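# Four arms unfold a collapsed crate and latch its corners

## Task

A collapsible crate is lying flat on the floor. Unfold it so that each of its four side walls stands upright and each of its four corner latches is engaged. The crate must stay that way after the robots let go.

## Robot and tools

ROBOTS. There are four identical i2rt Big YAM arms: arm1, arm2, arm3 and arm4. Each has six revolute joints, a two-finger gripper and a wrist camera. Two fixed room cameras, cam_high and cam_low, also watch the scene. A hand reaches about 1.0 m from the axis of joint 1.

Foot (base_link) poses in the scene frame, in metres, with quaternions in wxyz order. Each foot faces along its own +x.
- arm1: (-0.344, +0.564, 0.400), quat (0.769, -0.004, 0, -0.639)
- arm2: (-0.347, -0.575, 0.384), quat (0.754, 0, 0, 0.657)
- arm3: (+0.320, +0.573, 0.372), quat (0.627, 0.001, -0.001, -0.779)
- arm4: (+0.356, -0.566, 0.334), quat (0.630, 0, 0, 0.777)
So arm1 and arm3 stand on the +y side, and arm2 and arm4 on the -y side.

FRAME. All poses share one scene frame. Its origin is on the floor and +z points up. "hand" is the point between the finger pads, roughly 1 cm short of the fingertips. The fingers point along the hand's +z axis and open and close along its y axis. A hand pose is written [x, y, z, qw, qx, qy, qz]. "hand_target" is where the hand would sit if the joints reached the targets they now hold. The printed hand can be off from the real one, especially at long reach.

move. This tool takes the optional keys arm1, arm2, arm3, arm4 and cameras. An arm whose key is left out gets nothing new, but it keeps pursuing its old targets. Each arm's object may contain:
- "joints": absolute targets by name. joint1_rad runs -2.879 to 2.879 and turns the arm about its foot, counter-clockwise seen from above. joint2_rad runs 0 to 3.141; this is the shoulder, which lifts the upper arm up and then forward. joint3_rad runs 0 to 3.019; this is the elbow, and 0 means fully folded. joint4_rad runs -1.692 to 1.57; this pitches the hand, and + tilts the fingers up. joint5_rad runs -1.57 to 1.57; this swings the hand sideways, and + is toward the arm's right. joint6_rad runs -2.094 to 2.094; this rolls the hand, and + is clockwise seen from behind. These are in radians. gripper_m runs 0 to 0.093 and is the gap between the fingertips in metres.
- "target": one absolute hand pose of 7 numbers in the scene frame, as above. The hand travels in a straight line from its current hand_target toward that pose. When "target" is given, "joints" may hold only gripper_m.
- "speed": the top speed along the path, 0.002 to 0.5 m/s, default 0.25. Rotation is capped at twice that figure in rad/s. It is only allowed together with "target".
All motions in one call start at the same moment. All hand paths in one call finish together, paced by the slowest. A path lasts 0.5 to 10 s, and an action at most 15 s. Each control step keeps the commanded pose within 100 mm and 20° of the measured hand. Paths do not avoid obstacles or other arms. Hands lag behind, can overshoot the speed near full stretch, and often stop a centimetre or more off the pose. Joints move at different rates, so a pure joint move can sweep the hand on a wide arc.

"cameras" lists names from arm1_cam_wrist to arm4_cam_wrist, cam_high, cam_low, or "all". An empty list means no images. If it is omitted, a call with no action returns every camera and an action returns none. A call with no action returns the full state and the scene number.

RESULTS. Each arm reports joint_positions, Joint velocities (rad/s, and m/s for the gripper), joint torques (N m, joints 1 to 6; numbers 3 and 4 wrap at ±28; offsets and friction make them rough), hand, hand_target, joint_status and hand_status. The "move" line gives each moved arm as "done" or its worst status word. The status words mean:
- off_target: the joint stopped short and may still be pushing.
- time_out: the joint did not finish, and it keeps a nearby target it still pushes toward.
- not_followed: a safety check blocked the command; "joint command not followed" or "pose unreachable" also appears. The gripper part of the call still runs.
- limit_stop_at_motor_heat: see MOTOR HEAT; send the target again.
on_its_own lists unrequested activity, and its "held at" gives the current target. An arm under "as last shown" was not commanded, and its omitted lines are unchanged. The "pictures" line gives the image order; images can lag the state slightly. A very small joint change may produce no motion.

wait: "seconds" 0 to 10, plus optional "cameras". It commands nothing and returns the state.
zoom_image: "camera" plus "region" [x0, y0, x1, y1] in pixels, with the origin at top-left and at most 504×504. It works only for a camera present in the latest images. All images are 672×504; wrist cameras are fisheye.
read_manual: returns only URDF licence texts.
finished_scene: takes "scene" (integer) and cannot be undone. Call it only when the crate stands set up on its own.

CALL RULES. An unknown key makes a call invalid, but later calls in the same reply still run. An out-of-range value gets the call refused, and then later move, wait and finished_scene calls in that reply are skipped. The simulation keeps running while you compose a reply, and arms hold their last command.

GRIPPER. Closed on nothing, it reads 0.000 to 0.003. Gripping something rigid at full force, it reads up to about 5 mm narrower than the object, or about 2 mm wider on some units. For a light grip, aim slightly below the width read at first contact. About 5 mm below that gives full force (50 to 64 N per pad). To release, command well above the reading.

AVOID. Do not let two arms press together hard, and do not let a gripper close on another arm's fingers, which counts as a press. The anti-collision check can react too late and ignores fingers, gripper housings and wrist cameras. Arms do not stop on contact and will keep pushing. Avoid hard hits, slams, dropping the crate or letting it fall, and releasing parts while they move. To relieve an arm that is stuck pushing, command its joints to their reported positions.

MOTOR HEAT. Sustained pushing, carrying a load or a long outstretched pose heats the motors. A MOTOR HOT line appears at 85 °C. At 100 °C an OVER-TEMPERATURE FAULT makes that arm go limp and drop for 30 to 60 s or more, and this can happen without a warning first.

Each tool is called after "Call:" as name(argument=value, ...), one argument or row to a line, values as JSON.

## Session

Call:
move(
)

Scene clock: 0.00 s.
Joint torques (N m): no reading
Motor temperatures (°C): arm1=[27 28 27 26 23 23 25] | arm2=[23 24 24 24 27 26 24] | arm3=[26 24 26 23 26 23 27] | arm4=[24 26 26 29 26 24 26]
Heat: arm1: hottest joint2_rad 28 °C; arm2: hottest joint5_rad 27 °C; arm3: hottest gripper 27 °C; arm4: hottest joint4_rad 29 °C.
Joint velocities: within noise
arm1.joint_positions: joint1_rad=+0.789 joint2_rad=+0.425 joint3_rad=+1.402 joint4_rad=-1.276 joint5_rad=+0.217 joint6_rad=-0.687 gripper_m=+0.09396
arm1.joint_status: not commanded
arm1.hand: x=-0.2365 y=+0.4511 z=+0.9932 quat_wxyz=(-0.418, -0.026, -0.802, +0.426) (m; scene frame)
arm1.hand_target: x=-0.2404 y=+0.4538 z=+1.0017 quat_wxyz=(-0.426, -0.027, -0.795, +0.430) (m; scene frame)
arm1.hand_status: not commanded
arm2.joint_positions: joint1_rad=-0.187 joint2_rad=+0.448 joint3_rad=+1.696 joint4_rad=-1.263 joint5_rad=+0.249 joint6_rad=-0.242 gripper_m=+0.09396
arm2.joint_status: not commanded
arm2.hand: x=-0.2825 y=-0.5188 z=+1.0983 quat_wxyz=(-0.653, +0.415, -0.579, -0.258) (m; scene frame)
arm2.hand_target: x=-0.2830 y=-0.5203 z=+1.1047 quat_wxyz=(-0.657, +0.411, -0.575, -0.261) (m; scene frame)
arm2.hand_status: not commanded
arm3.joint_positions: joint1_rad=+0.868 joint2_rad=+0.482 joint3_rad=+1.633 joint4_rad=-1.455 joint5_rad=+0.267 joint6_rad=-0.464 gripper_m=+0.09396
arm3.joint_status: not commanded
arm3.hand: x=+0.3451 y=+0.4623 z=+1.0140 quat_wxyz=(-0.385, -0.257, -0.760, +0.456) (m; scene frame)
arm3.hand_target: x=+0.3424 y=+0.4658 z=+1.0199 quat_wxyz=(-0.391, -0.257, -0.755, +0.460) (m; scene frame)
arm3.hand_status: not commanded
arm4.joint_positions: joint1_rad=-0.127 joint2_rad=+0.568 joint3_rad=+1.615 joint4_rad=-1.161 joint5_rad=+0.181 joint6_rad=-0.762 gripper_m=+0.09396
arm4.joint_status: not commanded
arm4.hand: x=+0.3738 y=-0.3903 z=+1.0285 quat_wxyz=(-0.627, +0.673, -0.321, -0.224) (m; scene frame)
arm4.hand_target: x=+0.3742 y=-0.3960 z=+1.0355 quat_wxyz=(-0.633, +0.667, -0.319, -0.228) (m; scene frame)
arm4.hand_status: not commanded
pictures: arm1_cam_wrist, arm2_cam_wrist, arm3_cam_wrist, arm4_cam_wrist, cam_high, cam_low

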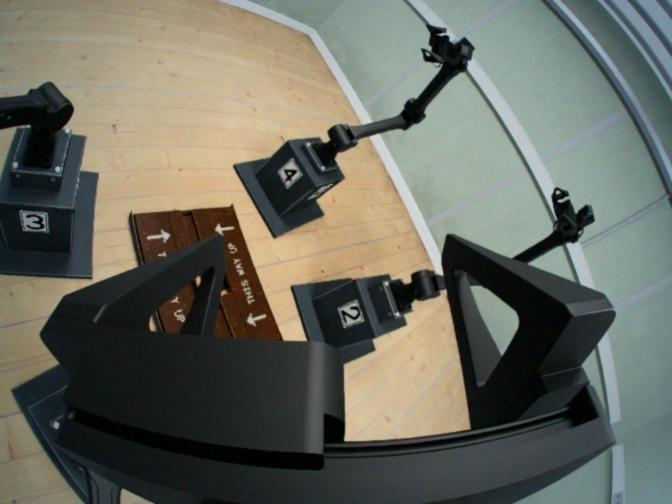

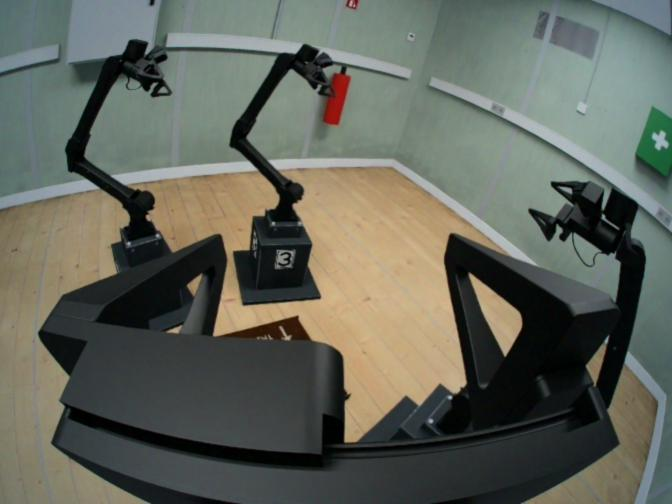

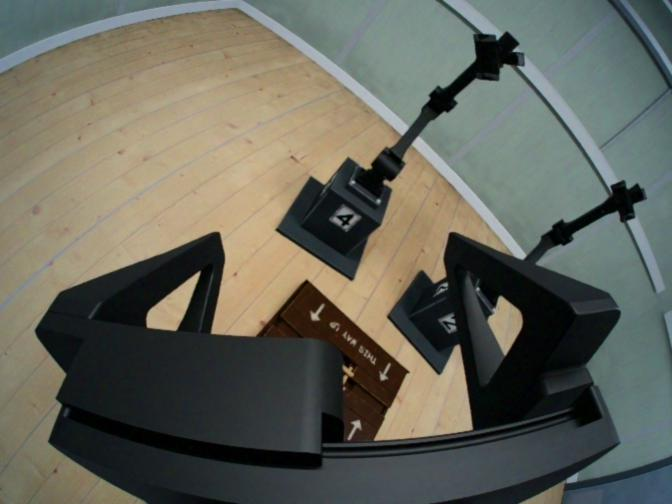

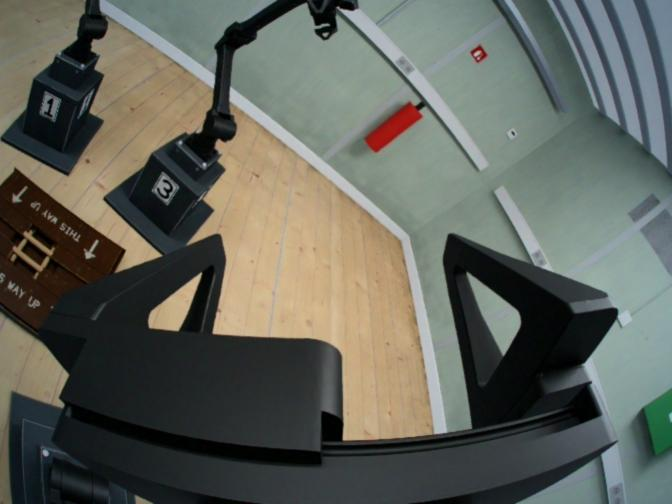

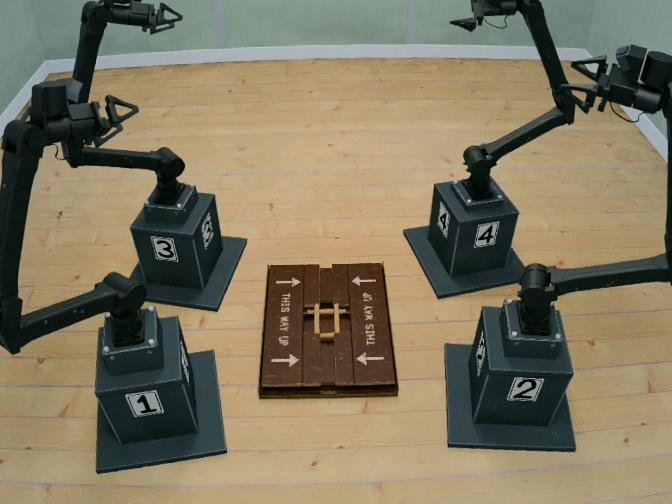

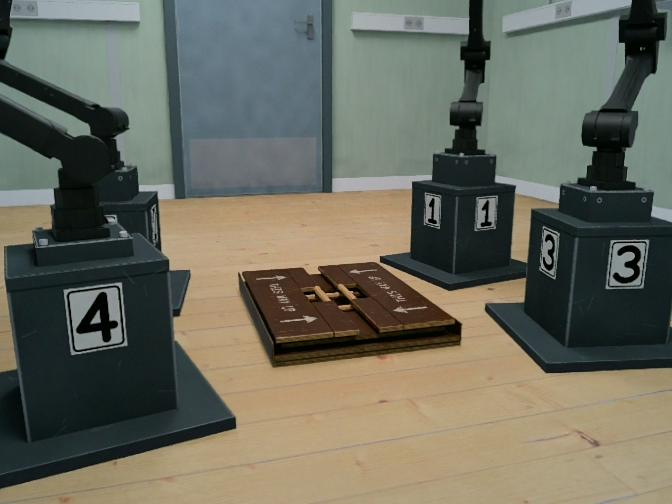

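Call:
move(
  arm1={"joints":{"joint1_rad":0.38,"joint2_rad":1.7,"joint3_rad":1.3,"joint4_rad":-1.0,"joint5_rad":0,"joint6_rad":-0.9,"gripper_m":0.042}},
  arm4={"joints":{"joint1_rad":0.2,"joint2_rad":1.4,"joint3_rad":1.3,"joint4_rad":-1.1,"joint5_rad":0,"joint6_rad":-0.9,"gripper_m":0.042}},
)

Call:
move(
  arm1={"target":[0.0,0.03,0.13,0,0,1,0],"speed":0.4},
  cameras=["arm1_cam_wrist"],
)

Scene clock: 5.20 s.
Joint torques (N m): arm1=[-0.5 -18.67 8.4 1.28 0.07 0.02] | arm2=[-0.09 7.94 4.63 1.77 0.01 -0.01] | arm3=[-0.44 4.07 5.35 2.44 0.15 0.13] | arm4=[2.02 -10.46 11.38 0.87 -0.19 -0.07]
Motor temperatures (°C): arm1=[27 28 28 26 23 23 25] | arm2=[23 24 24 24 27 26 24] | arm3=[26 24 26 23 26 23 27] | arm4=[24 26 26 29 26 24 26]
Heat: arm1: hottest joint2_rad 28 °C; arm2: hottest joint5_rad 27 °C; arm3: hottest gripper 27 °C; arm4: hottest joint4_rad 29 °C.
move: arm1 done; arm4 done
Joint velocities: within noise
arm1.joint_positions: joint1_rad=+0.395 joint2_rad=+1.706 joint3_rad=+1.293 joint4_rad=-1.005 joint5_rad=+0.010 joint6_rad=-0.888 gripper_m=+0.04206
arm1.joint_status: all done
arm1.hand: x=-0.0563 y=+0.1220 z=+0.4991 quat_wxyz=(-0.038, -0.052, -0.996, +0.068) (m; scene frame)
arm1.hand_target: x=-0.0565 y=+0.1169 z=+0.4990 quat_wxyz=(-0.041, -0.049, -0.995, +0.071) (m; scene frame)
arm1.hand_status: not commanded
arm2, arm3: as last shown
arm4.joint_positions: joint1_rad=+0.188 joint2_rad=+1.397 joint3_rad=+1.290 joint4_rad=-1.105 joint5_rad=+0.010 joint6_rad=-0.883 gripper_m=+0.04207
arm4.joint_status: all done
arm4.hand: x=+0.1692 y=-0.1132 z=+0.5768 quat_wxyz=(-0.156, +0.973, -0.144, -0.088) (m; scene frame)
arm4.hand_target: x=+0.1647 y=-0.1093 z=+0.5747 quat_wxyz=(-0.155, +0.975, -0.133, -0.087) (m; scene frame)
arm4.hand_status: not commanded
pictures: none

Scene clock: 7.23 s.
Joint torques (N m): arm1=[-0.79 -25.82 7.71 0.1 0 -0.05] | arm2=[-0.03 8 4.63 1.76 0.01 -0.01] | arm3=[-0.79 3.9 5.16 2.37 0.19 0.13] | arm4=[2.14 -10.52 11.29 0.87 -0.19 -0.07]
Motor temperatures (°C): arm1=[27 28 28 26 23 23 25] | arm2=[23 24 24 24 27 26 24] | arm3=[26 24 27 23 26 23 27] | arm4=[24 26 26 29 26 25 26]
Heat: arm1: hottest joint2_rad 28 °C; arm2: hottest joint5_rad 27 °C; arm3: hottest joint3_rad 27 °C; arm4: hottest joint4_rad 29 °C.
move: arm1 off_target
Joint velocities: within noise
arm1.joint_positions: joint1_rad=+0.395 joint2_rad=+2.590 joint3_rad=+1.712 joint4_rad=-0.707 joint5_rad=-0.007 joint6_rad=-0.975 gripper_m=+0.04206
arm1.joint_status: not commanded
arm1.hand: x=-0.0053 y=+0.0441 z=+0.1304 quat_wxyz=(+0.004, -0.008, -1.000, -0.005) (m; scene frame)
arm1.hand_target: x=-0.0017 y=+0.0337 z=+0.1302 quat_wxyz=(+0.000, -0.004, -1.000, -0.001) (m; scene frame)
arm1.hand_status: off_target (0.015 m and 1.2 deg from the pose sent, 0.385 m and 10.7 deg at the start; pose on its path clipped on 3 of 61 steps)
arm2, arm3: as last shown
arm4.joint_positions: joint1_rad=+0.186 joint2_rad=+1.397 joint3_rad=+1.290 joint4_rad=-1.105 joint5_rad=+0.010 joint6_rad=-0.883 gripper_m=+0.04207
arm4.joint_status: not commanded
arm4.hand: x=+0.1699 y=-0.1129 z=+0.5768 quat_wxyz=(-0.156, +0.973, -0.145, -0.088) (m; scene frame)
arm4.hand_target: x=+0.1654 y=-0.1090 z=+0.5747 quat_wxyz=(-0.155, +0.975, -0.134, -0.087) (m; scene frame)
arm4.hand_status: not commanded
pictures: arm1_cam_wrist

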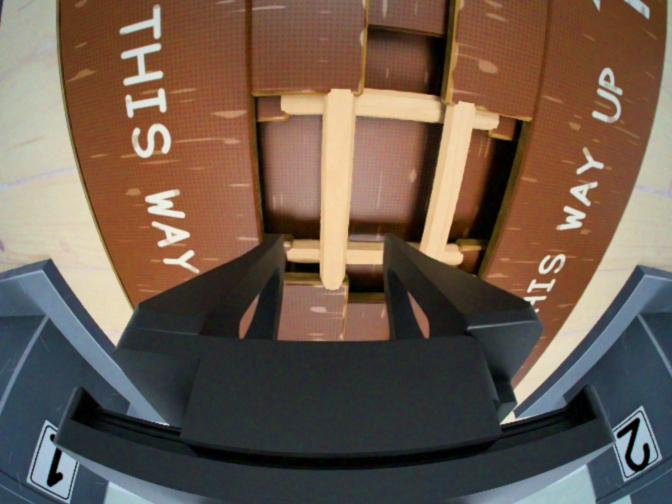

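Call:
move(
  arm1={"target":[-0.005,0.026,0.056,0,0,1,0],"speed":0.12},
  cameras=["arm1_cam_wrist"],
)

Call:
move(
  arm1={"joints":{"gripper_m":0.004}},
)

Scene clock: 9.67 s.
Joint torques (N m): arm1=[-1.2 -25 7.34 0.84 -0.03 -0.03] | arm2=[-0.09 7.94 4.64 1.78 0.01 -0.01] | arm3=[-0.62 3.78 5.26 2.29 0.18 0.12] | arm4=[2.14 -10.52 11.3 0.87 -0.19 -0.07]
Motor temperatures (°C): arm1=[27 29 28 26 23 23 25] | arm2=[23 24 24 24 27 26 24] | arm3=[26 24 27 24 26 23 27] | arm4=[24 26 26 29 26 25 26]
Heat: arm1: hottest joint2_rad 29 °C; arm2: hottest joint5_rad 27 °C; arm3: hottest joint3_rad 27 °C; arm4: hottest joint4_rad 29 °C.
move: arm1 off_target
Joint velocities: within noise
arm1.joint_positions: joint1_rad=+0.390 joint2_rad=+2.757 joint3_rad=+1.833 joint4_rad=-0.672 joint5_rad=-0.007 joint6_rad=-0.994 gripper_m=+0.04206
arm1.joint_status: not commanded
arm1.hand: x=-0.0071 y=+0.0405 z=+0.0580 quat_wxyz=(+0.007, -0.001, -1.000, -0.010) (m; scene frame)
arm1.hand_target: x=-0.0049 y=+0.0270 z=+0.0562 quat_wxyz=(+0.000, +0.000, -1.000, +0.000) (m; scene frame)
arm1.hand_status: off_target (0.015 m and 1.3 deg from the pose sent, 0.077 m and 1.2 deg at the start)
arm2, arm3, arm4: as last shown
pictures: arm1_cam_wrist

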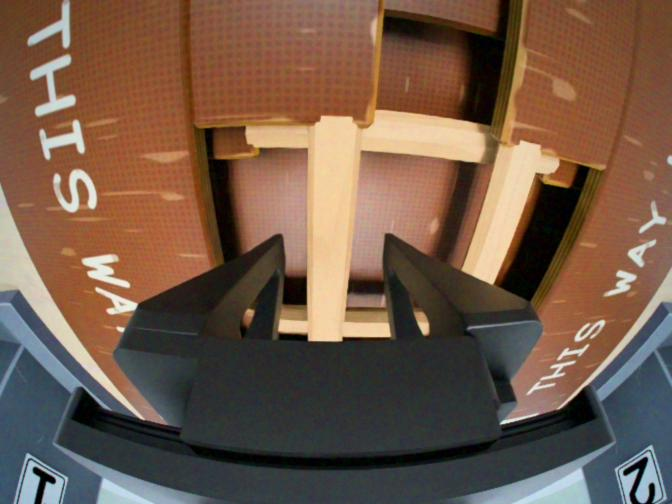

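Scene clock: 10.23 s.
Joint torques (N m): arm1=[-1.03 -25.29 7.36 0.87 0.05 -0.06] | arm2=[-0.03 8 4.62 1.77 0.01 -0.01] | arm3=[-0.5 3.72 5.26 2.36 0.15 0.12] | arm4=[2.14 -10.52 11.29 0.88 -0.19 -0.07]
Motor temperatures (°C): arm1=[27 29 28 26 23 23 25] | arm2=[23 24 24 24 27 26 24] | arm3=[26 24 27 24 26 23 27] | arm4=[24 26 27 29 26 25 26]
Heat: arm1: hottest joint2_rad 29 °C; arm2: hottest joint5_rad 27 °C; arm3: hottest joint3_rad 27 °C; arm4: hottest joint4_rad 29 °C.
move: arm1 off_target
Joint velocities: within noise
arm1.joint_positions: joint1_rad=+0.389 joint2_rad=+2.757 joint3_rad=+1.833 joint4_rad=-0.675 joint5_rad=-0.015 joint6_rad=-0.994 gripper_m=+0.01567
arm1.joint_status: gripper_m off_target (ended at +0.01570, target +0.00400)
arm1.hand: x=-0.0071 y=+0.0413 z=+0.0580 quat_wxyz=(+0.004, -0.002, -1.000, -0.013) (m; scene frame)
arm1.hand_target: x=-0.0042 y=+0.0274 z=+0.0562 quat_wxyz=(-0.003, +0.000, -1.000, -0.002) (m; scene frame)
arm1.hand_status: not commanded
arm2, arm3, arm4: as last shown
pictures: none

Call:
move(
  arm1={"target":[-0.004,0.0375,0.118,0,0,0.985,-0.174],"speed":0.15},
)

Call:
move(
  arm1={"target":[-0.004,0.0685,0.171,0,0,0.940,-0.342],"speed":0.15},
)

Call:
move(
  arm1={"target":[-0.004,0.1135,0.214,0,0,0.866,-0.5],"speed":0.15},
  arm4={"target":[0.02,-0.06,0.28,0,1,0,0],"speed":0.3},
)

Call:
move(
  arm1={"target":[-0.004,0.1675,0.236,0,0,0.777,-0.629],"speed":0.15},
  arm4={"target":[-0.02,-0.006,0.13,0,1,0,0],"speed":0.3},
  cameras=["arm1_cam_wrist","arm4_cam_wrist","cam_high"],
)

Scene clock: 14.40 s.
Joint torques (N m): arm1=[-0.03 -27.22 3.75 1.77 0.9 0.03] | arm2=[-0.03 8 4.64 1.76 0.02 -0.01] | arm3=[-0.56 4.07 5.27 2.35 0.16 0.13] | arm4=[2.14 -10.52 11.3 0.88 -0.19 -0.07]
Motor temperatures (°C): arm1=[27 29 28 26 23 23 25] | arm2=[23 24 24 25 27 26 24] | arm3=[26 24 27 24 26 23 27] | arm4=[24 26 27 29 26 25 26]
Heat: arm1: hottest joint2_rad 29 °C; arm2: hottest joint5_rad 27 °C; arm3: hottest joint3_rad 27 °C; arm4: hottest joint4_rad 29 °C.
move: arm1 off_target
Joint velocities: within noise
arm1.joint_positions: joint1_rad=+0.447 joint2_rad=+2.574 joint3_rad=+1.483 joint4_rad=-0.230 joint5_rad=+0.177 joint6_rad=-0.963 gripper_m=+0.01558
arm1.joint_status: not commanded
arm1.hand: x=-0.0081 y=+0.0482 z=+0.1011 quat_wxyz=(+0.002, +0.001, -0.988, +0.155) (m; scene frame)
arm1.hand_target: x=-0.0038 y=+0.0374 z=+0.1174 quat_wxyz=(-0.001, +0.001, -0.985, +0.174) (m; scene frame)
arm1.hand_status: off_target (0.020 m and 2.3 deg from the pose sent, 0.060 m and 21.5 deg at the start)
arm2, arm3, arm4: as last shown
pictures: none

Scene clock: 16.30 s.
Joint torques (N m): arm1=[0.03 -24.23 2.77 2.58 1.01 -0.03] | arm2=[-0.09 8 4.62 1.77 0.01 -0.01] | arm3=[-0.44 3.78 5.2 2.39 0.17 0.11] | arm4=[2.14 -10.52 11.29 0.88 -0.19 -0.07]
Motor temperatures (°C): arm1=[27 29 28 26 23 23 25] | arm2=[23 24 24 25 27 26 24] | arm3=[26 24 27 24 26 23 27] | arm4=[24 26 27 29 26 25 26]
Heat: arm1: hottest joint2_rad 29 °C; arm2: hottest joint5_rad 27 °C; arm3: hottest joint3_rad 27 °C; arm4: hottest joint4_rad 29 °C.
move: arm1 off_target
Joint velocities: within noise
arm1.joint_positions: joint1_rad=+0.537 joint2_rad=+2.445 joint3_rad=+1.189 joint4_rad=+0.212 joint5_rad=+0.416 joint6_rad=-0.955 gripper_m=+0.01548
arm1.joint_status: not commanded
arm1.hand: x=-0.0080 y=+0.0726 z=+0.1570 quat_wxyz=(+0.002, -0.002, -0.945, +0.326) (m; scene frame)
arm1.hand_target: x=-0.0042 y=+0.0670 z=+0.1707 quat_wxyz=(+0.000, +0.000, -0.940, +0.342) (m; scene frame)
arm1.hand_status: off_target (0.015 m and 2.0 deg from the pose sent, 0.073 m and 22.2 deg at the start)
arm2, arm3, arm4: as last shown
pictures: none

Scene clock: 18.47 s.
Joint torques (N m): arm1=[0.21 -20.84 1.95 3.32 1.2 -0.05] | arm2=[-0.09 8 4.63 1.77 0.01 -0.01] | arm3=[-0.85 3.78 5.29 2.29 0.17 0.13] | arm4=[2.14 -19.02 11.45 -0.64 -0.22 -0.12]
Motor temperatures (°C): arm1=[27 30 28 26 23 23 25] | arm2=[23 24 24 25 27 26 24] | arm3=[26 24 27 24 26 23 27] | arm4=[24 26 27 29 26 25 26]
Heat: arm1: hottest joint2_rad 30 °C; arm2: hottest joint5_rad 27 °C; arm3: hottest joint3_rad 27 °C; arm4: hottest joint4_rad 29 °C.
move: arm1 off_target; arm4 off_target
Joint velocities: within noise
arm1.joint_positions: joint1_rad=+0.662 joint2_rad=+2.427 joint3_rad=+0.976 joint4_rad=+0.690 joint5_rad=+0.682 joint6_rad=-1.032 gripper_m=+0.01538
arm1.joint_status: not commanded
arm1.hand: x=-0.0069 y=+0.1167 z=+0.2043 quat_wxyz=(+0.002, +0.004, -0.875, +0.484) (m; scene frame)
arm1.hand_target: x=-0.0040 y=+0.1127 z=+0.2137 quat_wxyz=(+0.000, +0.002, -0.866, +0.500) (m; scene frame)
arm1.hand_status: off_target (0.011 m and 2.1 deg from the pose sent, 0.070 m and 22.0 deg at the start)
arm2, arm3: as last shown
arm4.joint_positions: joint1_rad=+0.376 joint2_rad=+2.137 joint3_rad=+1.521 joint4_rad=-0.963 joint5_rad=+0.005 joint6_rad=-0.961 gripper_m=+0.04207
arm4.joint_status: not commanded
arm4.hand: x=+0.0307 y=-0.0717 z=+0.2793 quat_wxyz=(+0.002, +1.000, -0.013, +0.004) (m; scene frame)
arm4.hand_target: x=+0.0219 y=-0.0621 z=+0.2806 quat_wxyz=(-0.002, +1.000, -0.003, +0.001) (m; scene frame)
arm4.hand_status: off_target (0.016 m and 1.6 deg from the pose sent, 0.337 m and 26.6 deg at the start)
pictures: none

Scene clock: 20.50 s.
Joint torques (N m): arm1=[-0.21 -19.49 0.29 3.64 0.78 -0.04] | arm2=[-0.09 7.94 4.63 1.77 0.01 -0.01] | arm3=[-0.62 3.66 5.22 2.29 0.16 0.09] | arm4=[2.2 -22.53 10.8 -0.31 -0.24 -0.1]
Motor temperatures (°C): arm1=[27 30 28 26 23 23 25] | arm2=[23 24 24 25 27 26 24] | arm3=[26 24 27 24 26 23 27] | arm4=[24 26 27 29 26 25 26]
Heat: arm1: hottest joint2_rad 30 °C; arm2: hottest joint5_rad 27 °C; arm3: hottest joint3_rad 27 °C; arm4: hottest joint4_rad 29 °C.
move: arm1 done; arm4 off_target
Joint velocities: within noise
arm1.joint_positions: joint1_rad=+0.795 joint2_rad=+2.562 joint3_rad=+0.899 joint4_rad=+1.258 joint5_rad=+0.939 joint6_rad=-1.252 gripper_m=+0.01536
arm1.joint_status: not commanded
arm1.hand: x=-0.0058 y=+0.1660 z=+0.2311 quat_wxyz=(+0.006, +0.008, -0.783, +0.622) (m; scene frame)
arm1.hand_target: x=-0.0042 y=+0.1659 z=+0.2369 quat_wxyz=(+0.003, +0.004, -0.776, +0.630) (m; scene frame)
arm1.hand_status: done (0.005 m and 1.6 deg from the pose sent, 0.060 m and 20.1 deg at the start)
arm2.joint_positions: joint1_rad=-0.187 joint2_rad=+0.448 joint3_rad=+1.696 joint4_rad=-1.263 joint5_rad=+0.249 joint6_rad=-0.242 gripper_m=+0.09396
arm2.joint_status: not commanded
arm2.hand: x=-0.2825 y=-0.5188 z=+1.0983 quat_wxyz=(-0.653, +0.415, -0.579, -0.258) (m; scene frame)
arm2.hand_target: x=-0.2830 y=-0.5203 z=+1.1047 quat_wxyz=(-0.657, +0.411, -0.575, -0.261) (m; scene frame)
arm2.hand_status: not commanded
arm3.joint_positions: joint1_rad=+0.868 joint2_rad=+0.482 joint3_rad=+1.633 joint4_rad=-1.455 joint5_rad=+0.267 joint6_rad=-0.464 gripper_m=+0.09396
arm3.joint_status: not commanded
arm3.hand: x=+0.3451 y=+0.4623 z=+1.0140 quat_wxyz=(-0.385, -0.257, -0.760, +0.456) (m; scene frame)
arm3.hand_target: x=+0.3424 y=+0.4658 z=+1.0199 quat_wxyz=(-0.391, -0.257, -0.755, +0.460) (m; scene frame)
arm3.hand_status: not commanded
arm4.joint_positions: joint1_rad=+0.376 joint2_rad=+2.532 joint3_rad=+1.840 joint4_rad=-0.890 joint5_rad=+0.002 joint6_rad=-0.961 gripper_m=+0.04207
arm4.joint_status: not commanded
arm4.hand: x=-0.0089 y=-0.0128 z=+0.1347 quat_wxyz=(+0.004, +1.000, -0.013, +0.004) (m; scene frame)
arm4.hand_target: x=-0.0184 y=-0.0080 z=+0.1291 quat_wxyz=(+0.001, +1.000, -0.001, +0.000) (m; scene frame)
arm4.hand_status: off_target (0.014 m and 1.6 deg from the pose sent, 0.171 m and 1.6 deg at the start)
pictures: arm1_cam_wrist, arm4_cam_wrist, cam_high

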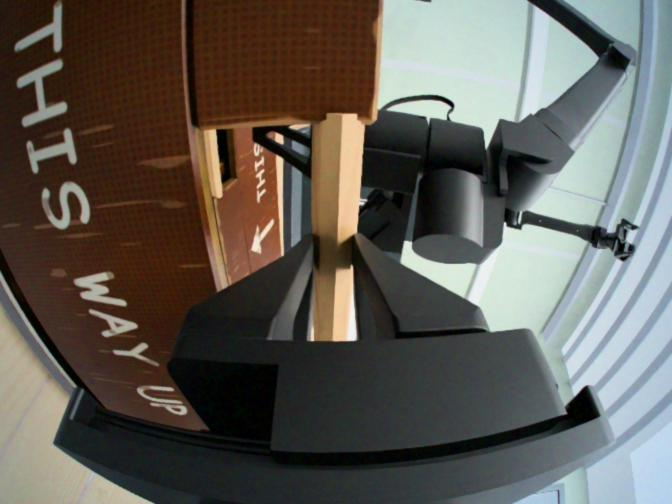

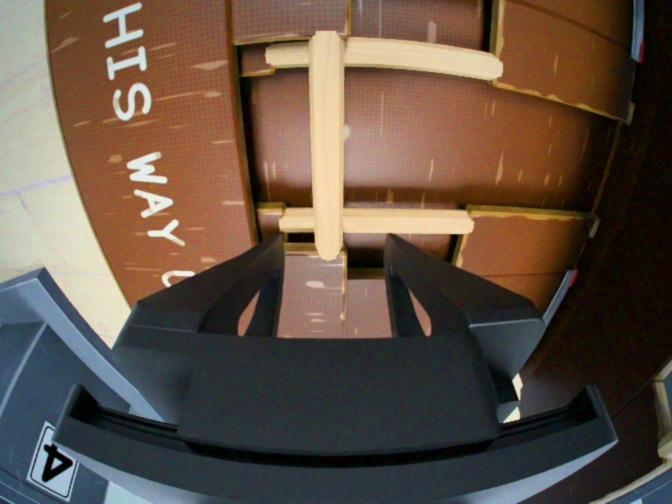

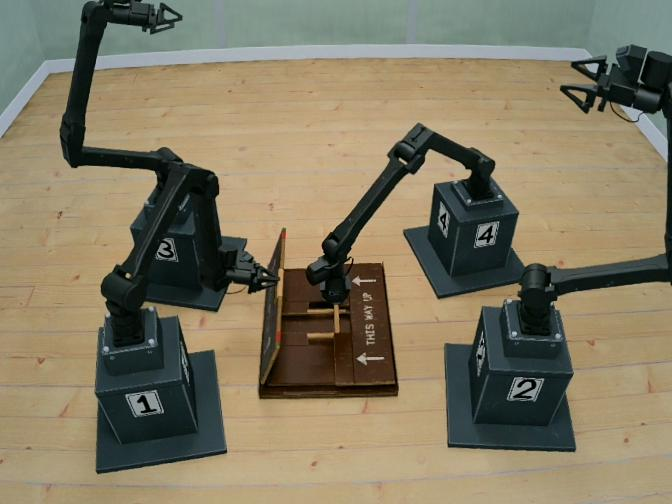

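Call:
move(
  arm1={"target":[-0.004,0.22,0.243,0,0,0.766,-0.643],"speed":0.12},
  arm4={"target":[-0.026,-0.008,0.053,0,1,0,0],"speed":0.15},
  cameras=["arm4_cam_wrist"],
)

Call:
move(
  arm1={"target":[-0.004,0.231,0.245,0,0,0.766,-0.643],"speed":0.12},
  arm4={"joints":{"gripper_m":0.004}},
)

Scene clock: 23.63 s.
Joint torques (N m): arm1=[0.79 -18.43 -1.06 3.1 0.73 0.24] | arm2=[-0.03 7.94 4.62 1.77 0.01 -0.01] | arm3=[-0.32 4.01 5.18 2.35 0.15 0.11] | arm4=[2.84 -22.95 10.04 0.1 -0.21 -0.01]
Motor temperatures (°C): arm1=[27 30 28 26 23 23 25] | arm2=[23 24 24 25 27 26 24] | arm3=[26 25 27 24 26 23 27] | arm4=[24 27 28 29 26 25 26]
Heat: arm1: hottest joint2_rad 30 °C; arm2: hottest joint5_rad 27 °C; arm3: hottest joint3_rad 27 °C; arm4: hottest joint4_rad 29 °C.
move: arm1 off_target; arm4 off_target
Joint velocities: within noise
arm1.joint_positions: joint1_rad=+0.896 joint2_rad=+2.565 joint3_rad=+0.847 joint4_rad=+1.333 joint5_rad=+1.062 joint6_rad=-1.239 gripper_m=+0.01441
arm1.joint_status: not commanded
arm1.hand: x=-0.0043 y=+0.2091 z=+0.2423 quat_wxyz=(+0.009, +0.000, -0.767, +0.641) (m; scene frame)
arm1.hand_target: x=-0.0047 y=+0.2148 z=+0.2446 quat_wxyz=(+0.001, -0.005, -0.764, +0.645) (m; scene frame)
arm1.hand_status: off_target (0.011 m and 1.1 deg from the pose sent, 0.055 m and 3.4 deg at the start)
arm2, arm3: as last shown
arm4.joint_positions: joint1_rad=+0.392 joint2_rad=+2.693 joint3_rad=+1.932 joint4_rad=-0.830 joint5_rad=+0.002 joint6_rad=-0.961 gripper_m=+0.04207
arm4.joint_status: not commanded
arm4.hand: x=-0.0182 y=-0.0172 z=+0.0569 quat_wxyz=(+0.007, +1.000, -0.005, +0.006) (m; scene frame)
arm4.hand_target: x=-0.0294 y=-0.0116 z=+0.0534 quat_wxyz=(+0.000, +1.000, +0.004, +0.000) (m; scene frame)
arm4.hand_status: off_target (0.013 m and 1.3 deg from the pose sent, 0.084 m and 1.6 deg at the start)
pictures: arm4_cam_wrist

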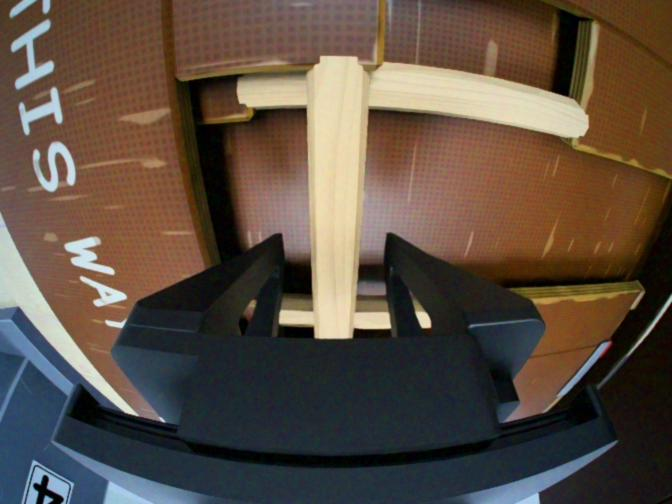

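Scene clock: 24.60 s.
Joint torques (N m): arm1=[1.44 -19.08 -1.51 2.44 0.44 0.26] | arm2=[-0.09 8 4.64 1.77 0.01 -0.02] | arm3=[-1.03 4.13 5.22 2.35 0.19 0.11] | arm4=[2.43 -22.95 10.1 0.05 -0.17 -0.01]
Motor temperatures (°C): arm1=[27 30 28 26 23 23 25] | arm2=[23 24 24 25 27 26 24] | arm3=[26 25 27 24 26 23 27] | arm4=[24 27 28 29 26 25 26]
Heat: arm1: hottest joint2_rad 30 °C; arm2: hottest joint5_rad 27 °C; arm3: hottest joint3_rad 27 °C; arm4: hottest joint4_rad 29 °C.
move: arm1 done; arm4 off_target
Joint velocities: within noise
arm1.joint_positions: joint1_rad=+0.925 joint2_rad=+2.565 joint3_rad=+0.834 joint4_rad=+1.333 joint5_rad=+1.093 joint6_rad=-1.219 gripper_m=+0.01414
arm1.joint_status: not commanded
arm1.hand: x=-0.0040 y=+0.2212 z=+0.2430 quat_wxyz=(+0.009, -0.002, -0.766, +0.643) (m; scene frame)
arm1.hand_target: x=-0.0022 y=+0.2298 z=+0.2453 quat_wxyz=(-0.001, -0.001, -0.765, +0.644) (m; scene frame)
arm1.hand_status: done (0.010 m and 1.0 deg from the pose sent, 0.022 m and 1.1 deg at the start)
arm2, arm3: as last shown
arm4.joint_positions: joint1_rad=+0.392 joint2_rad=+2.693 joint3_rad=+1.932 joint4_rad=-0.828 joint5_rad=+0.000 joint6_rad=-0.961 gripper_m=+0.01670
arm4.joint_status: gripper_m off_target (ended at +0.01673, target +0.00400)
arm4.hand: x=-0.0187 y=-0.0170 z=+0.0569 quat_wxyz=(+0.007, +1.000, -0.005, +0.005) (m; scene frame)
arm4.hand_target: x=-0.0295 y=-0.0116 z=+0.0532 quat_wxyz=(+0.000, +1.000, +0.004, +0.000) (m; scene frame)
arm4.hand_status: not commanded
pictures: none

Call:
move(
  arm4={"target":[-0.028,-0.0195,0.115,-0.174,0.985,0,0],"speed":0.15},
)

Call:
move(
  arm4={"target":[-0.028,-0.0435,0.168,-0.342,0.94,0,0],"speed":0.15},
)

Call:
move(
  arm4={"target":[-0.028,-0.0895,0.213,-0.5,0.866,0,0],"speed":0.15},
)

Call:
move(
  arm4={"target":[-0.028,-0.1385,0.237,-0.629,0.777,0,0],"speed":0.15},
  arm3={"joints":{"joint1_rad":-0.25,"joint2_rad":1.6,"joint3_rad":1.2,"joint4_rad":-1.1,"joint5_rad":0.0,"joint6_rad":-0.2,"gripper_m":0.042}},
)

Call:
move(
  arm4={"target":[-0.028,-0.19,0.244,-0.643,0.766,0,0],"speed":0.12},
)

Call:
move(
  arm4={"target":[-0.028,-0.203,0.246,-0.643,0.766,0,0],"speed":0.12},
  arm3={"target":[0.03,-0.012,0.16,0.074,0.703,0.703,-0.074],"speed":0.3},
  cameras=["arm3_cam_wrist","cam_high"],
)

Scene clock: 30.33 s.
Joint torques (N m): arm1=[1.08 -18.84 -1.39 2.44 0.46 0.3] | arm2=[-0.03 8 4.62 1.76 0.01 -0.01] | arm3=[-0.32 3.96 5.24 2.39 0.14 0.08] | arm4=[2.43 -23.77 5.94 1.7 0.5 0.11]
Motor temperatures (°C): arm1=[27 30 28 26 23 23 26] | arm2=[23 24 24 25 27 26 24] | arm3=[26 25 27 24 26 23 27] | arm4=[24 28 28 29 26 25 27]
Heat: arm1: hottest joint2_rad 30 °C; arm2: hottest joint5_rad 27 °C; arm3: hottest joint3_rad 27 °C; arm4: hottest joint4_rad 29 °C.
move: arm4 off_target
Joint velocities: within noise
arm1, arm2, arm3: as last shown
arm1.joint_positions: joint1_rad=+0.925 joint2_rad=+2.565 joint3_rad=+0.834 joint4_rad=+1.333 joint5_rad=+1.093 joint6_rad=-1.219 gripper_m=+0.01413
arm4.joint_positions: joint1_rad=+0.445 joint2_rad=+2.484 joint3_rad=+1.587 joint4_rad=-0.425 joint5_rad=+0.191 joint6_rad=-0.930 gripper_m=+0.01665
arm4.joint_status: not commanded
arm4.hand: x=-0.0196 y=-0.0203 z=+0.1068 quat_wxyz=(-0.156, +0.988, -0.006, +0.001) (m; scene frame)
arm4.hand_target: x=-0.0262 y=-0.0170 z=+0.1150 quat_wxyz=(-0.172, +0.985, -0.003, -0.003) (m; scene frame)
arm4.hand_status: off_target (0.012 m and 2.2 deg from the pose sent, 0.059 m and 20.9 deg at the start)
pictures: none

Scene clock: 32.23 s.
Joint torques (N m): arm1=[1.55 -18.26 -1.62 2.52 0.44 0.26] | arm2=[-0.09 8 4.63 1.78 0.01 -0.01] | arm3=[-0.03 3.37 5.23 2.39 0.13 0.11] | arm4=[2.43 -20.89 5.48 2.44 0.66 -0.09]
Motor temperatures (°C): arm1=[27 30 28 26 23 23 26] | arm2=[23 24 24 25 27 26 24] | arm3=[26 25 27 24 26 23 27] | arm4=[24 28 28 29 26 25 27]
Heat: arm1: hottest joint2_rad 30 °C; arm2: hottest joint5_rad 27 °C; arm3: hottest joint3_rad 27 °C; arm4: hottest joint4_rad 29 °C.
move: arm4 off_target
Joint velocities: within noise
arm1, arm2, arm3: as last shown
arm1.joint_positions: joint1_rad=+0.925 joint2_rad=+2.565 joint3_rad=+0.834 joint4_rad=+1.333 joint5_rad=+1.093 joint6_rad=-1.219 gripper_m=+0.01412
arm4.joint_positions: joint1_rad=+0.531 joint2_rad=+2.332 joint3_rad=+1.291 joint4_rad=-0.012 joint5_rad=+0.438 joint6_rad=-0.929 gripper_m=+0.01659
arm4.joint_status: not commanded
arm4.hand: x=-0.0202 y=-0.0433 z=+0.1612 quat_wxyz=(-0.326, +0.945, -0.010, +0.003) (m; scene frame)
arm4.hand_target: x=-0.0261 y=-0.0414 z=+0.1681 quat_wxyz=(-0.342, +0.940, -0.001, +0.001) (m; scene frame)
arm4.hand_status: off_target (0.010 m and 2.2 deg from the pose sent, 0.066 m and 22.1 deg at the start)
pictures: none

Scene clock: 34.17 s.
Joint torques (N m): arm1=[0.97 -18.14 -1.42 2.52 0.45 0.21] | arm2=[-0.09 8 4.63 1.77 0.01 -0.01] | arm3=[-0.62 3.96 5.11 2.3 0.19 0.08] | arm4=[2.67 -18.55 4.52 2.74 0.48 -0.14]
Motor temperatures (°C): arm1=[27 30 28 26 23 23 26] | arm2=[23 24 24 25 27 26 24] | arm3=[26 25 27 24 26 23 27] | arm4=[24 28 28 29 27 25 27]
Heat: arm1: hottest joint2_rad 30 °C; arm2: hottest joint5_rad 27 °C; arm3: hottest joint3_rad 27 °C; arm4: hottest joint4_rad 29 °C.
move: arm4 done
Joint velocities: within noise
arm1, arm2, arm3: as last shown
arm4.joint_positions: joint1_rad=+0.646 joint2_rad=+2.280 joint3_rad=+1.056 joint4_rad=+0.468 joint5_rad=+0.712 joint6_rad=-1.015 gripper_m=+0.01656
arm4.joint_status: not commanded
arm4.hand: x=-0.0212 y=-0.0861 z=+0.2077 quat_wxyz=(-0.490, +0.871, -0.009, +0.003) (m; scene frame)
arm4.hand_target: x=-0.0284 y=-0.0878 z=+0.2137 quat_wxyz=(-0.501, +0.865, +0.001, +0.000) (m; scene frame)
arm4.hand_status: done (0.009 m and 1.7 deg from the pose sent, 0.070 m and 22.0 deg at the start)
pictures: none

Scene clock: 36.10 s.
Joint torques (N m): arm1=[1.2 -19.49 -1.52 2.55 0.48 0.27] | arm2=[-0.03 7.94 4.62 1.77 0.01 -0.01] | arm3=[-0.91 -11.34 6.64 0.9 0 0.16] | arm4=[2.43 -16.44 3.75 3.15 0.05 -0.18]
Motor temperatures (°C): arm1=[27 31 28 26 23 23 26] | arm2=[23 24 24 25 27 26 24] | arm3=[26 25 27 24 26 23 27] | arm4=[24 28 28 29 27 25 27]
Heat: arm1: hottest joint2_rad 31 °C; arm2: hottest joint5_rad 27 °C; arm3: hottest joint3_rad 27 °C; arm4: hottest joint4_rad 29 °C.
move: arm3 done; arm4 done
Joint velocities: within noise
arm1, arm2: as last shown
arm3.joint_positions: joint1_rad=-0.251 joint2_rad=+1.593 joint3_rad=+1.203 joint4_rad=-1.109 joint5_rad=+0.009 joint6_rad=-0.198 gripper_m=+0.04213
arm3.joint_status: all done
arm3.hand: x=+0.1068 y=+0.1552 z=+0.4861 quat_wxyz=(-0.012, -0.795, -0.605, +0.034) (m; scene frame)
arm3.hand_target: x=+0.1050 y=+0.1560 z=+0.4764 quat_wxyz=(-0.011, -0.799, -0.601, +0.027) (m; scene frame)
arm3.hand_status: not commanded
arm4.joint_positions: joint1_rad=+0.766 joint2_rad=+2.366 joint3_rad=+0.932 joint4_rad=+1.034 joint5_rad=+0.948 joint6_rad=-1.237 gripper_m=+0.01656
arm4.joint_status: not commanded
arm4.hand: x=-0.0221 y=-0.1376 z=+0.2348 quat_wxyz=(-0.622, +0.783, -0.006, +0.003) (m; scene frame)
arm4.hand_target: x=-0.0296 y=-0.1386 z=+0.2371 quat_wxyz=(-0.629, +0.777, +0.002, +0.000) (m; scene frame)
arm4.hand_status: done (0.006 m and 1.4 deg from the pose sent, 0.060 m and 19.3 deg at the start)
pictures: none

Scene clock: 37.17 s.
Joint torques (N m): arm1=[1.26 -18.84 -1.32 2.36 0.46 0.24] | arm2=[-0.09 7.94 4.63 1.78 0.01 -0.01] | arm3=[-0.85 -11.28 6.56 0.76 0.01 0.1] | arm4=[3.9 -16.5 1.25 2.62 0.32 -0.03]
Motor temperatures (°C): arm1=[27 31 28 26 23 23 26] | arm2=[23 24 24 25 27 26 24] | arm3=[26 25 27 24 26 23 27] | arm4=[24 28 28 29 27 25 27]
Heat: arm1: hottest joint2_rad 31 °C; arm2: hottest joint5_rad 27 °C; arm3: hottest joint3_rad 27 °C; arm4: hottest joint4_rad 29 °C.
move: arm4 off_target
Joint velocities: within noise
arm1, arm2: as last shown
arm3.joint_positions: joint1_rad=-0.253 joint2_rad=+1.593 joint3_rad=+1.203 joint4_rad=-1.109 joint5_rad=+0.009 joint6_rad=-0.198 gripper_m=+0.04213
arm3.joint_status: not commanded
arm3.hand: x=+0.1062 y=+0.1556 z=+0.4861 quat_wxyz=(-0.012, -0.796, -0.605, +0.034) (m; scene frame)
arm3.hand_target: x=+0.1043 y=+0.1564 z=+0.4764 quat_wxyz=(-0.011, -0.800, -0.600, +0.027) (m; scene frame)
arm3.hand_status: not commanded
arm4.joint_positions: joint1_rad=+0.843 joint2_rad=+2.366 joint3_rad=+0.879 joint4_rad=+1.124 joint5_rad=+1.047 joint6_rad=-1.248 gripper_m=+0.01660
arm4.joint_status: not commanded
arm4.hand: x=-0.0220 y=-0.1754 z=+0.2436 quat_wxyz=(-0.641, +0.767, -0.012, +0.006) (m; scene frame)
arm4.hand_target: x=-0.0273 y=-0.1884 z=+0.2447 quat_wxyz=(-0.644, +0.765, +0.003, +0.003) (m; scene frame)
arm4.hand_status: off_target (0.016 m and 1.5 deg from the pose sent, 0.054 m and 3.2 deg at the start)
pictures: none

Scene clock: 39.43 s.
Joint torques (N m): arm1=[1.73 -18.9 -1.42 2.36 0.44 0.3] | arm2=[-0.03 7.94 4.62 1.77 0.02 -0.01] | arm3=[-1.32 -17.96 7.47 0.65 -0.11 -0.01] | arm4=[4.01 -16.97 0.84 1.87 0.11 0.3]
Motor temperatures (°C): arm1=[27 31 28 26 23 23 26] | arm2=[23 24 24 25 27 26 24] | arm3=[26 25 28 24 26 23 27] | arm4=[24 28 28 29 27 25 27]
Heat: arm1: hottest joint2_rad 31 °C; arm2: hottest joint5_rad 27 °C; arm3: hottest joint3_rad 28 °C; arm4: hottest joint4_rad 29 °C.
move: arm3 off_target; arm4 off_target
Joint velocities: within noise
arm1: as last shown
arm2.joint_positions: joint1_rad=-0.187 joint2_rad=+0.448 joint3_rad=+1.696 joint4_rad=-1.263 joint5_rad=+0.249 joint6_rad=-0.242 gripper_m=+0.09396
arm2.joint_status: not commanded
arm2.hand: x=-0.2825 y=-0.5188 z=+1.0983 quat_wxyz=(-0.653, +0.415, -0.579, -0.258) (m; scene frame)
arm2.hand_target: x=-0.2830 y=-0.5203 z=+1.1047 quat_wxyz=(-0.657, +0.411, -0.575, -0.261) (m; scene frame)
arm2.hand_status: not commanded
arm3.joint_positions: joint1_rad=-0.259 joint2_rad=+2.415 joint3_rad=+1.546 joint4_rad=-0.520 joint5_rad=-0.092 joint6_rad=-0.468 gripper_m=+0.04213
arm3.joint_status: not commanded
arm3.hand: x=+0.0417 y=-0.0038 z=+0.1668 quat_wxyz=(-0.072, -0.703, -0.704, +0.071) (m; scene frame)
arm3.hand_target: x=+0.0301 y=-0.0090 z=+0.1600 quat_wxyz=(-0.075, -0.704, -0.702, +0.075) (m; scene frame)
arm3.hand_status: off_target (0.016 m and 0.4 deg from the pose sent, 0.374 m and 17.6 deg at the start)
arm4.joint_positions: joint1_rad=+0.869 joint2_rad=+2.364 joint3_rad=+0.863 joint4_rad=+1.131 joint5_rad=+1.077 joint6_rad=-1.240 gripper_m=+0.01660
arm4.joint_status: not commanded
arm4.hand: x=-0.0217 y=-0.1880 z=+0.2442 quat_wxyz=(-0.644, +0.765, -0.012, +0.009) (m; scene frame)
arm4.hand_target: x=-0.0277 y=-0.2018 z=+0.2462 quat_wxyz=(-0.643, +0.766, -0.003, -0.002) (m; scene frame)
arm4.hand_status: off_target (0.016 m and 1.7 deg from the pose sent, 0.028 m and 1.5 deg at the start)
pictures: arm3_cam_wrist, cam_high

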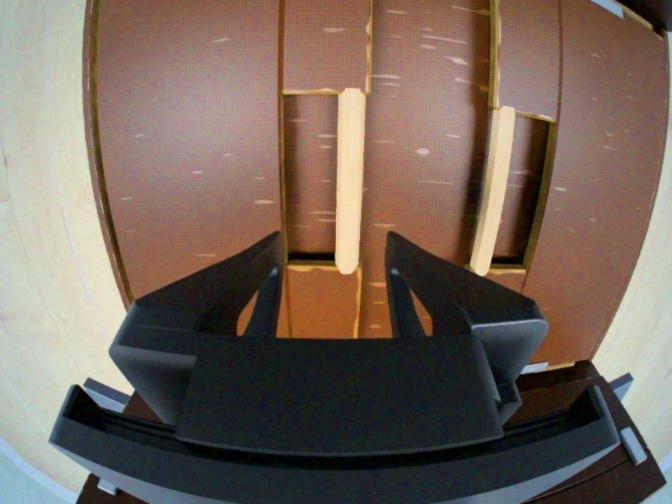

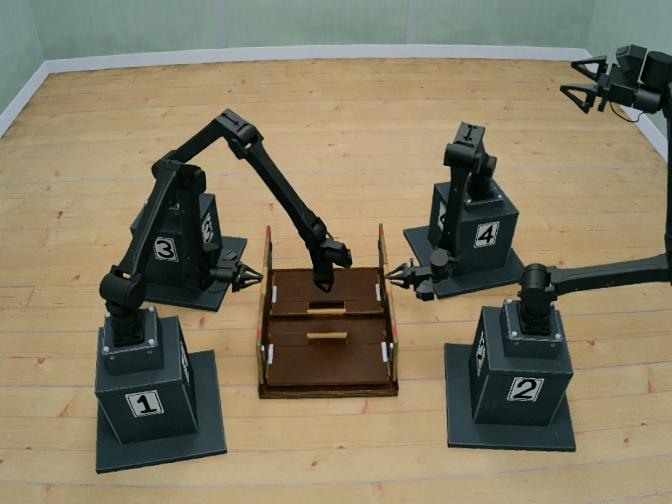

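Call:
move(
  arm3={"target":[0.018,-0.012,0.075,0.074,0.703,0.703,-0.074],"speed":0.2},
  cameras=["arm3_cam_wrist"],
)

Scene clock: 42.60 s.
Joint torques (N m): arm1=[1.9 -18.61 -1.48 2.48 0.51 0.3] | arm2=[-0.09 8 4.62 1.77 0.01 -0.01] | arm3=[-1.73 -18.2 6.72 1.06 -0.11 -0.03] | arm4=[4.01 -16.97 0.85 1.87 0.11 0.3]
Motor temperatures (°C): arm1=[27 31 28 26 23 23 26] | arm2=[23 24 24 25 27 26 24] | arm3=[26 25 28 24 26 23 27] | arm4=[24 28 27 29 26 25 27]
Heat: arm1: hottest joint2_rad 31 °C; arm2: hottest joint5_rad 27 °C; arm3: hottest joint3_rad 28 °C; arm4: hottest joint4_rad 29 °C.
move: arm3 off_target
Joint velocities: within noise
arm1, arm2, arm4: as last shown
arm3.joint_positions: joint1_rad=-0.276 joint2_rad=+2.610 joint3_rad=+1.664 joint4_rad=-0.457 joint5_rad=-0.093 joint6_rad=-0.487 gripper_m=+0.04213
arm3.joint_status: not commanded
arm3.hand: x=+0.0296 y=-0.0046 z=+0.0809 quat_wxyz=(-0.070, -0.703, -0.705, +0.065) (m; scene frame)
arm3.hand_target: x=+0.0182 y=-0.0102 z=+0.0750 quat_wxyz=(-0.073, -0.703, -0.703, +0.074) (m; scene frame)
arm3.hand_status: off_target (0.015 m and 1.1 deg from the pose sent, 0.095 m and 0.4 deg at the start)
pictures: arm3_cam_wrist

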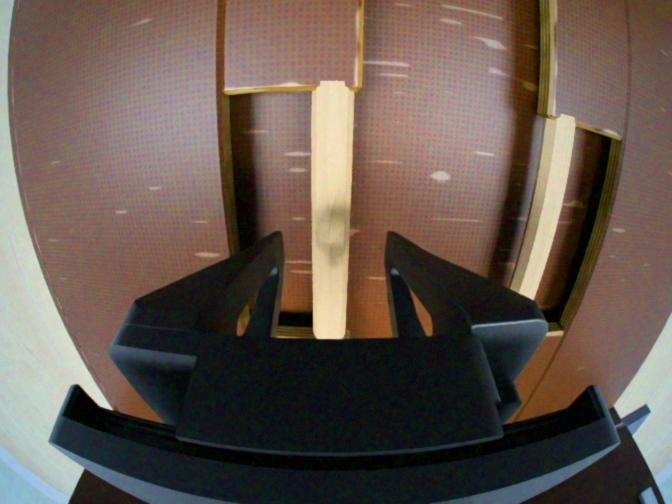

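Centred. Descend and grip.

Call:
move(
  arm3={"target":[0.018,-0.014,0.029,0.074,0.703,0.703,-0.074],"speed":0.1},
)

Call:
move(
  arm3={"joints":{"gripper_m":0.002}},
  cameras=["arm3_cam_wrist"],
)

Scene clock: 45.17 s.
Joint torques (N m): arm1=[1.38 -19.43 -1.35 2.45 0.48 0.27] | arm2=[-0.03 7.94 4.62 1.74 0.01 -0.01] | arm3=[-1.73 -18.49 6.68 1.1 -0.11 0] | arm4=[4.01 -16.97 0.85 1.85 0.11 0.3]
Motor temperatures (°C): arm1=[27 31 28 26 23 23 26] | arm2=[23 24 24 25 27 26 24] | arm3=[26 25 28 24 26 23 27] | arm4=[24 28 27 29 26 25 27]
Heat: arm1: hottest joint2_rad 31 °C; arm2: hottest joint5_rad 27 °C; arm3: hottest joint3_rad 28 °C; arm4: hottest joint4_rad 29 °C.
move: arm3 off_target
Joint velocities: within noise
arm1.joint_positions: joint1_rad=+0.925 joint2_rad=+2.565 joint3_rad=+0.834 joint4_rad=+1.333 joint5_rad=+1.093 joint6_rad=-1.219 gripper_m=+0.01412
arm1.joint_status: not commanded
arm1.hand: x=-0.0040 y=+0.2212 z=+0.2430 quat_wxyz=(+0.009, -0.002, -0.766, +0.643) (m; scene frame)
arm1.hand_target: x=-0.0022 y=+0.2298 z=+0.2453 quat_wxyz=(-0.001, -0.001, -0.765, +0.644) (m; scene frame)
arm1.hand_status: not commanded
arm2, arm4: as last shown
arm3.joint_positions: joint1_rad=-0.276 joint2_rad=+2.711 joint3_rad=+1.740 joint4_rad=-0.428 joint5_rad=-0.095 joint6_rad=-0.487 gripper_m=+0.04213
arm3.joint_status: not commanded
arm3.hand: x=+0.0276 y=-0.0092 z=+0.0385 quat_wxyz=(-0.071, -0.703, -0.705, +0.067) (m; scene frame)
arm3.hand_target: x=+0.0188 y=-0.0127 z=+0.0288 quat_wxyz=(-0.074, -0.703, -0.703, +0.074) (m; scene frame)
arm3.hand_status: off_target (0.014 m and 0.8 deg from the pose sent, 0.054 m and 1.1 deg at the start)
pictures: none

Scene clock: 45.83 s.
Joint torques (N m): arm1=[0.97 -18.84 -1.51 2.5 0.46 0.26] | arm2=[-0.09 7.94 4.64 1.77 0.01 -0.01] | arm3=[-1.14 -18.26 6.65 1.2 0.25 -0.08] | arm4=[4.01 -16.97 0.84 1.87 0.11 0.3]
Motor temperatures (°C): arm1=[27 31 28 26 23 23 26] | arm2=[23 24 24 25 27 26 24] | arm3=[26 25 28 24 26 23 27] | arm4=[24 29 27 29 26 25 27]
Heat: arm1: hottest joint2_rad 31 °C; arm2: hottest joint5_rad 27 °C; arm3: hottest joint3_rad 28 °C; arm4: hottest joint2_rad 29 °C.
move: arm3 off_target
Joint velocities: within noise
arm1, arm2, arm4: as last shown
arm3.joint_positions: joint1_rad=-0.273 joint2_rad=+2.711 joint3_rad=+1.740 joint4_rad=-0.432 joint5_rad=-0.112 joint6_rad=-0.479 gripper_m=+0.01677
arm3.joint_status: gripper_m off_target (ended at +0.01680, target +0.00200)
arm3.hand: x=+0.0325 y=-0.0104 z=+0.0387 quat_wxyz=(-0.079, -0.704, -0.703, +0.062) (m; scene frame)
arm3.hand_target: x=+0.0218 y=-0.0141 z=+0.0290 quat_wxyz=(-0.078, -0.702, -0.704, +0.072) (m; scene frame)
arm3.hand_status: not commanded
pictures: arm3_cam_wrist

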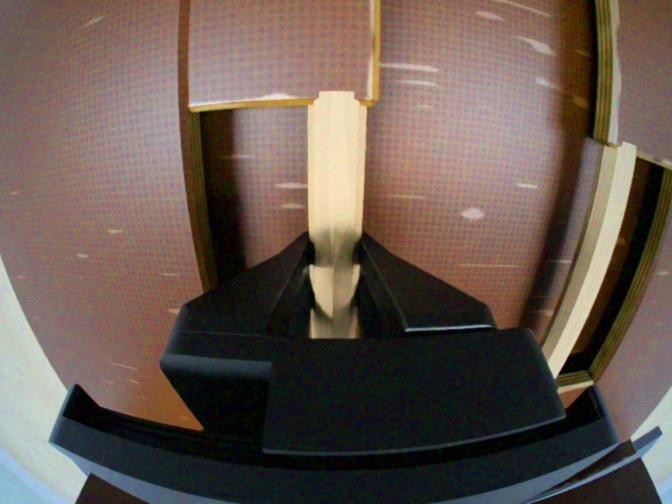

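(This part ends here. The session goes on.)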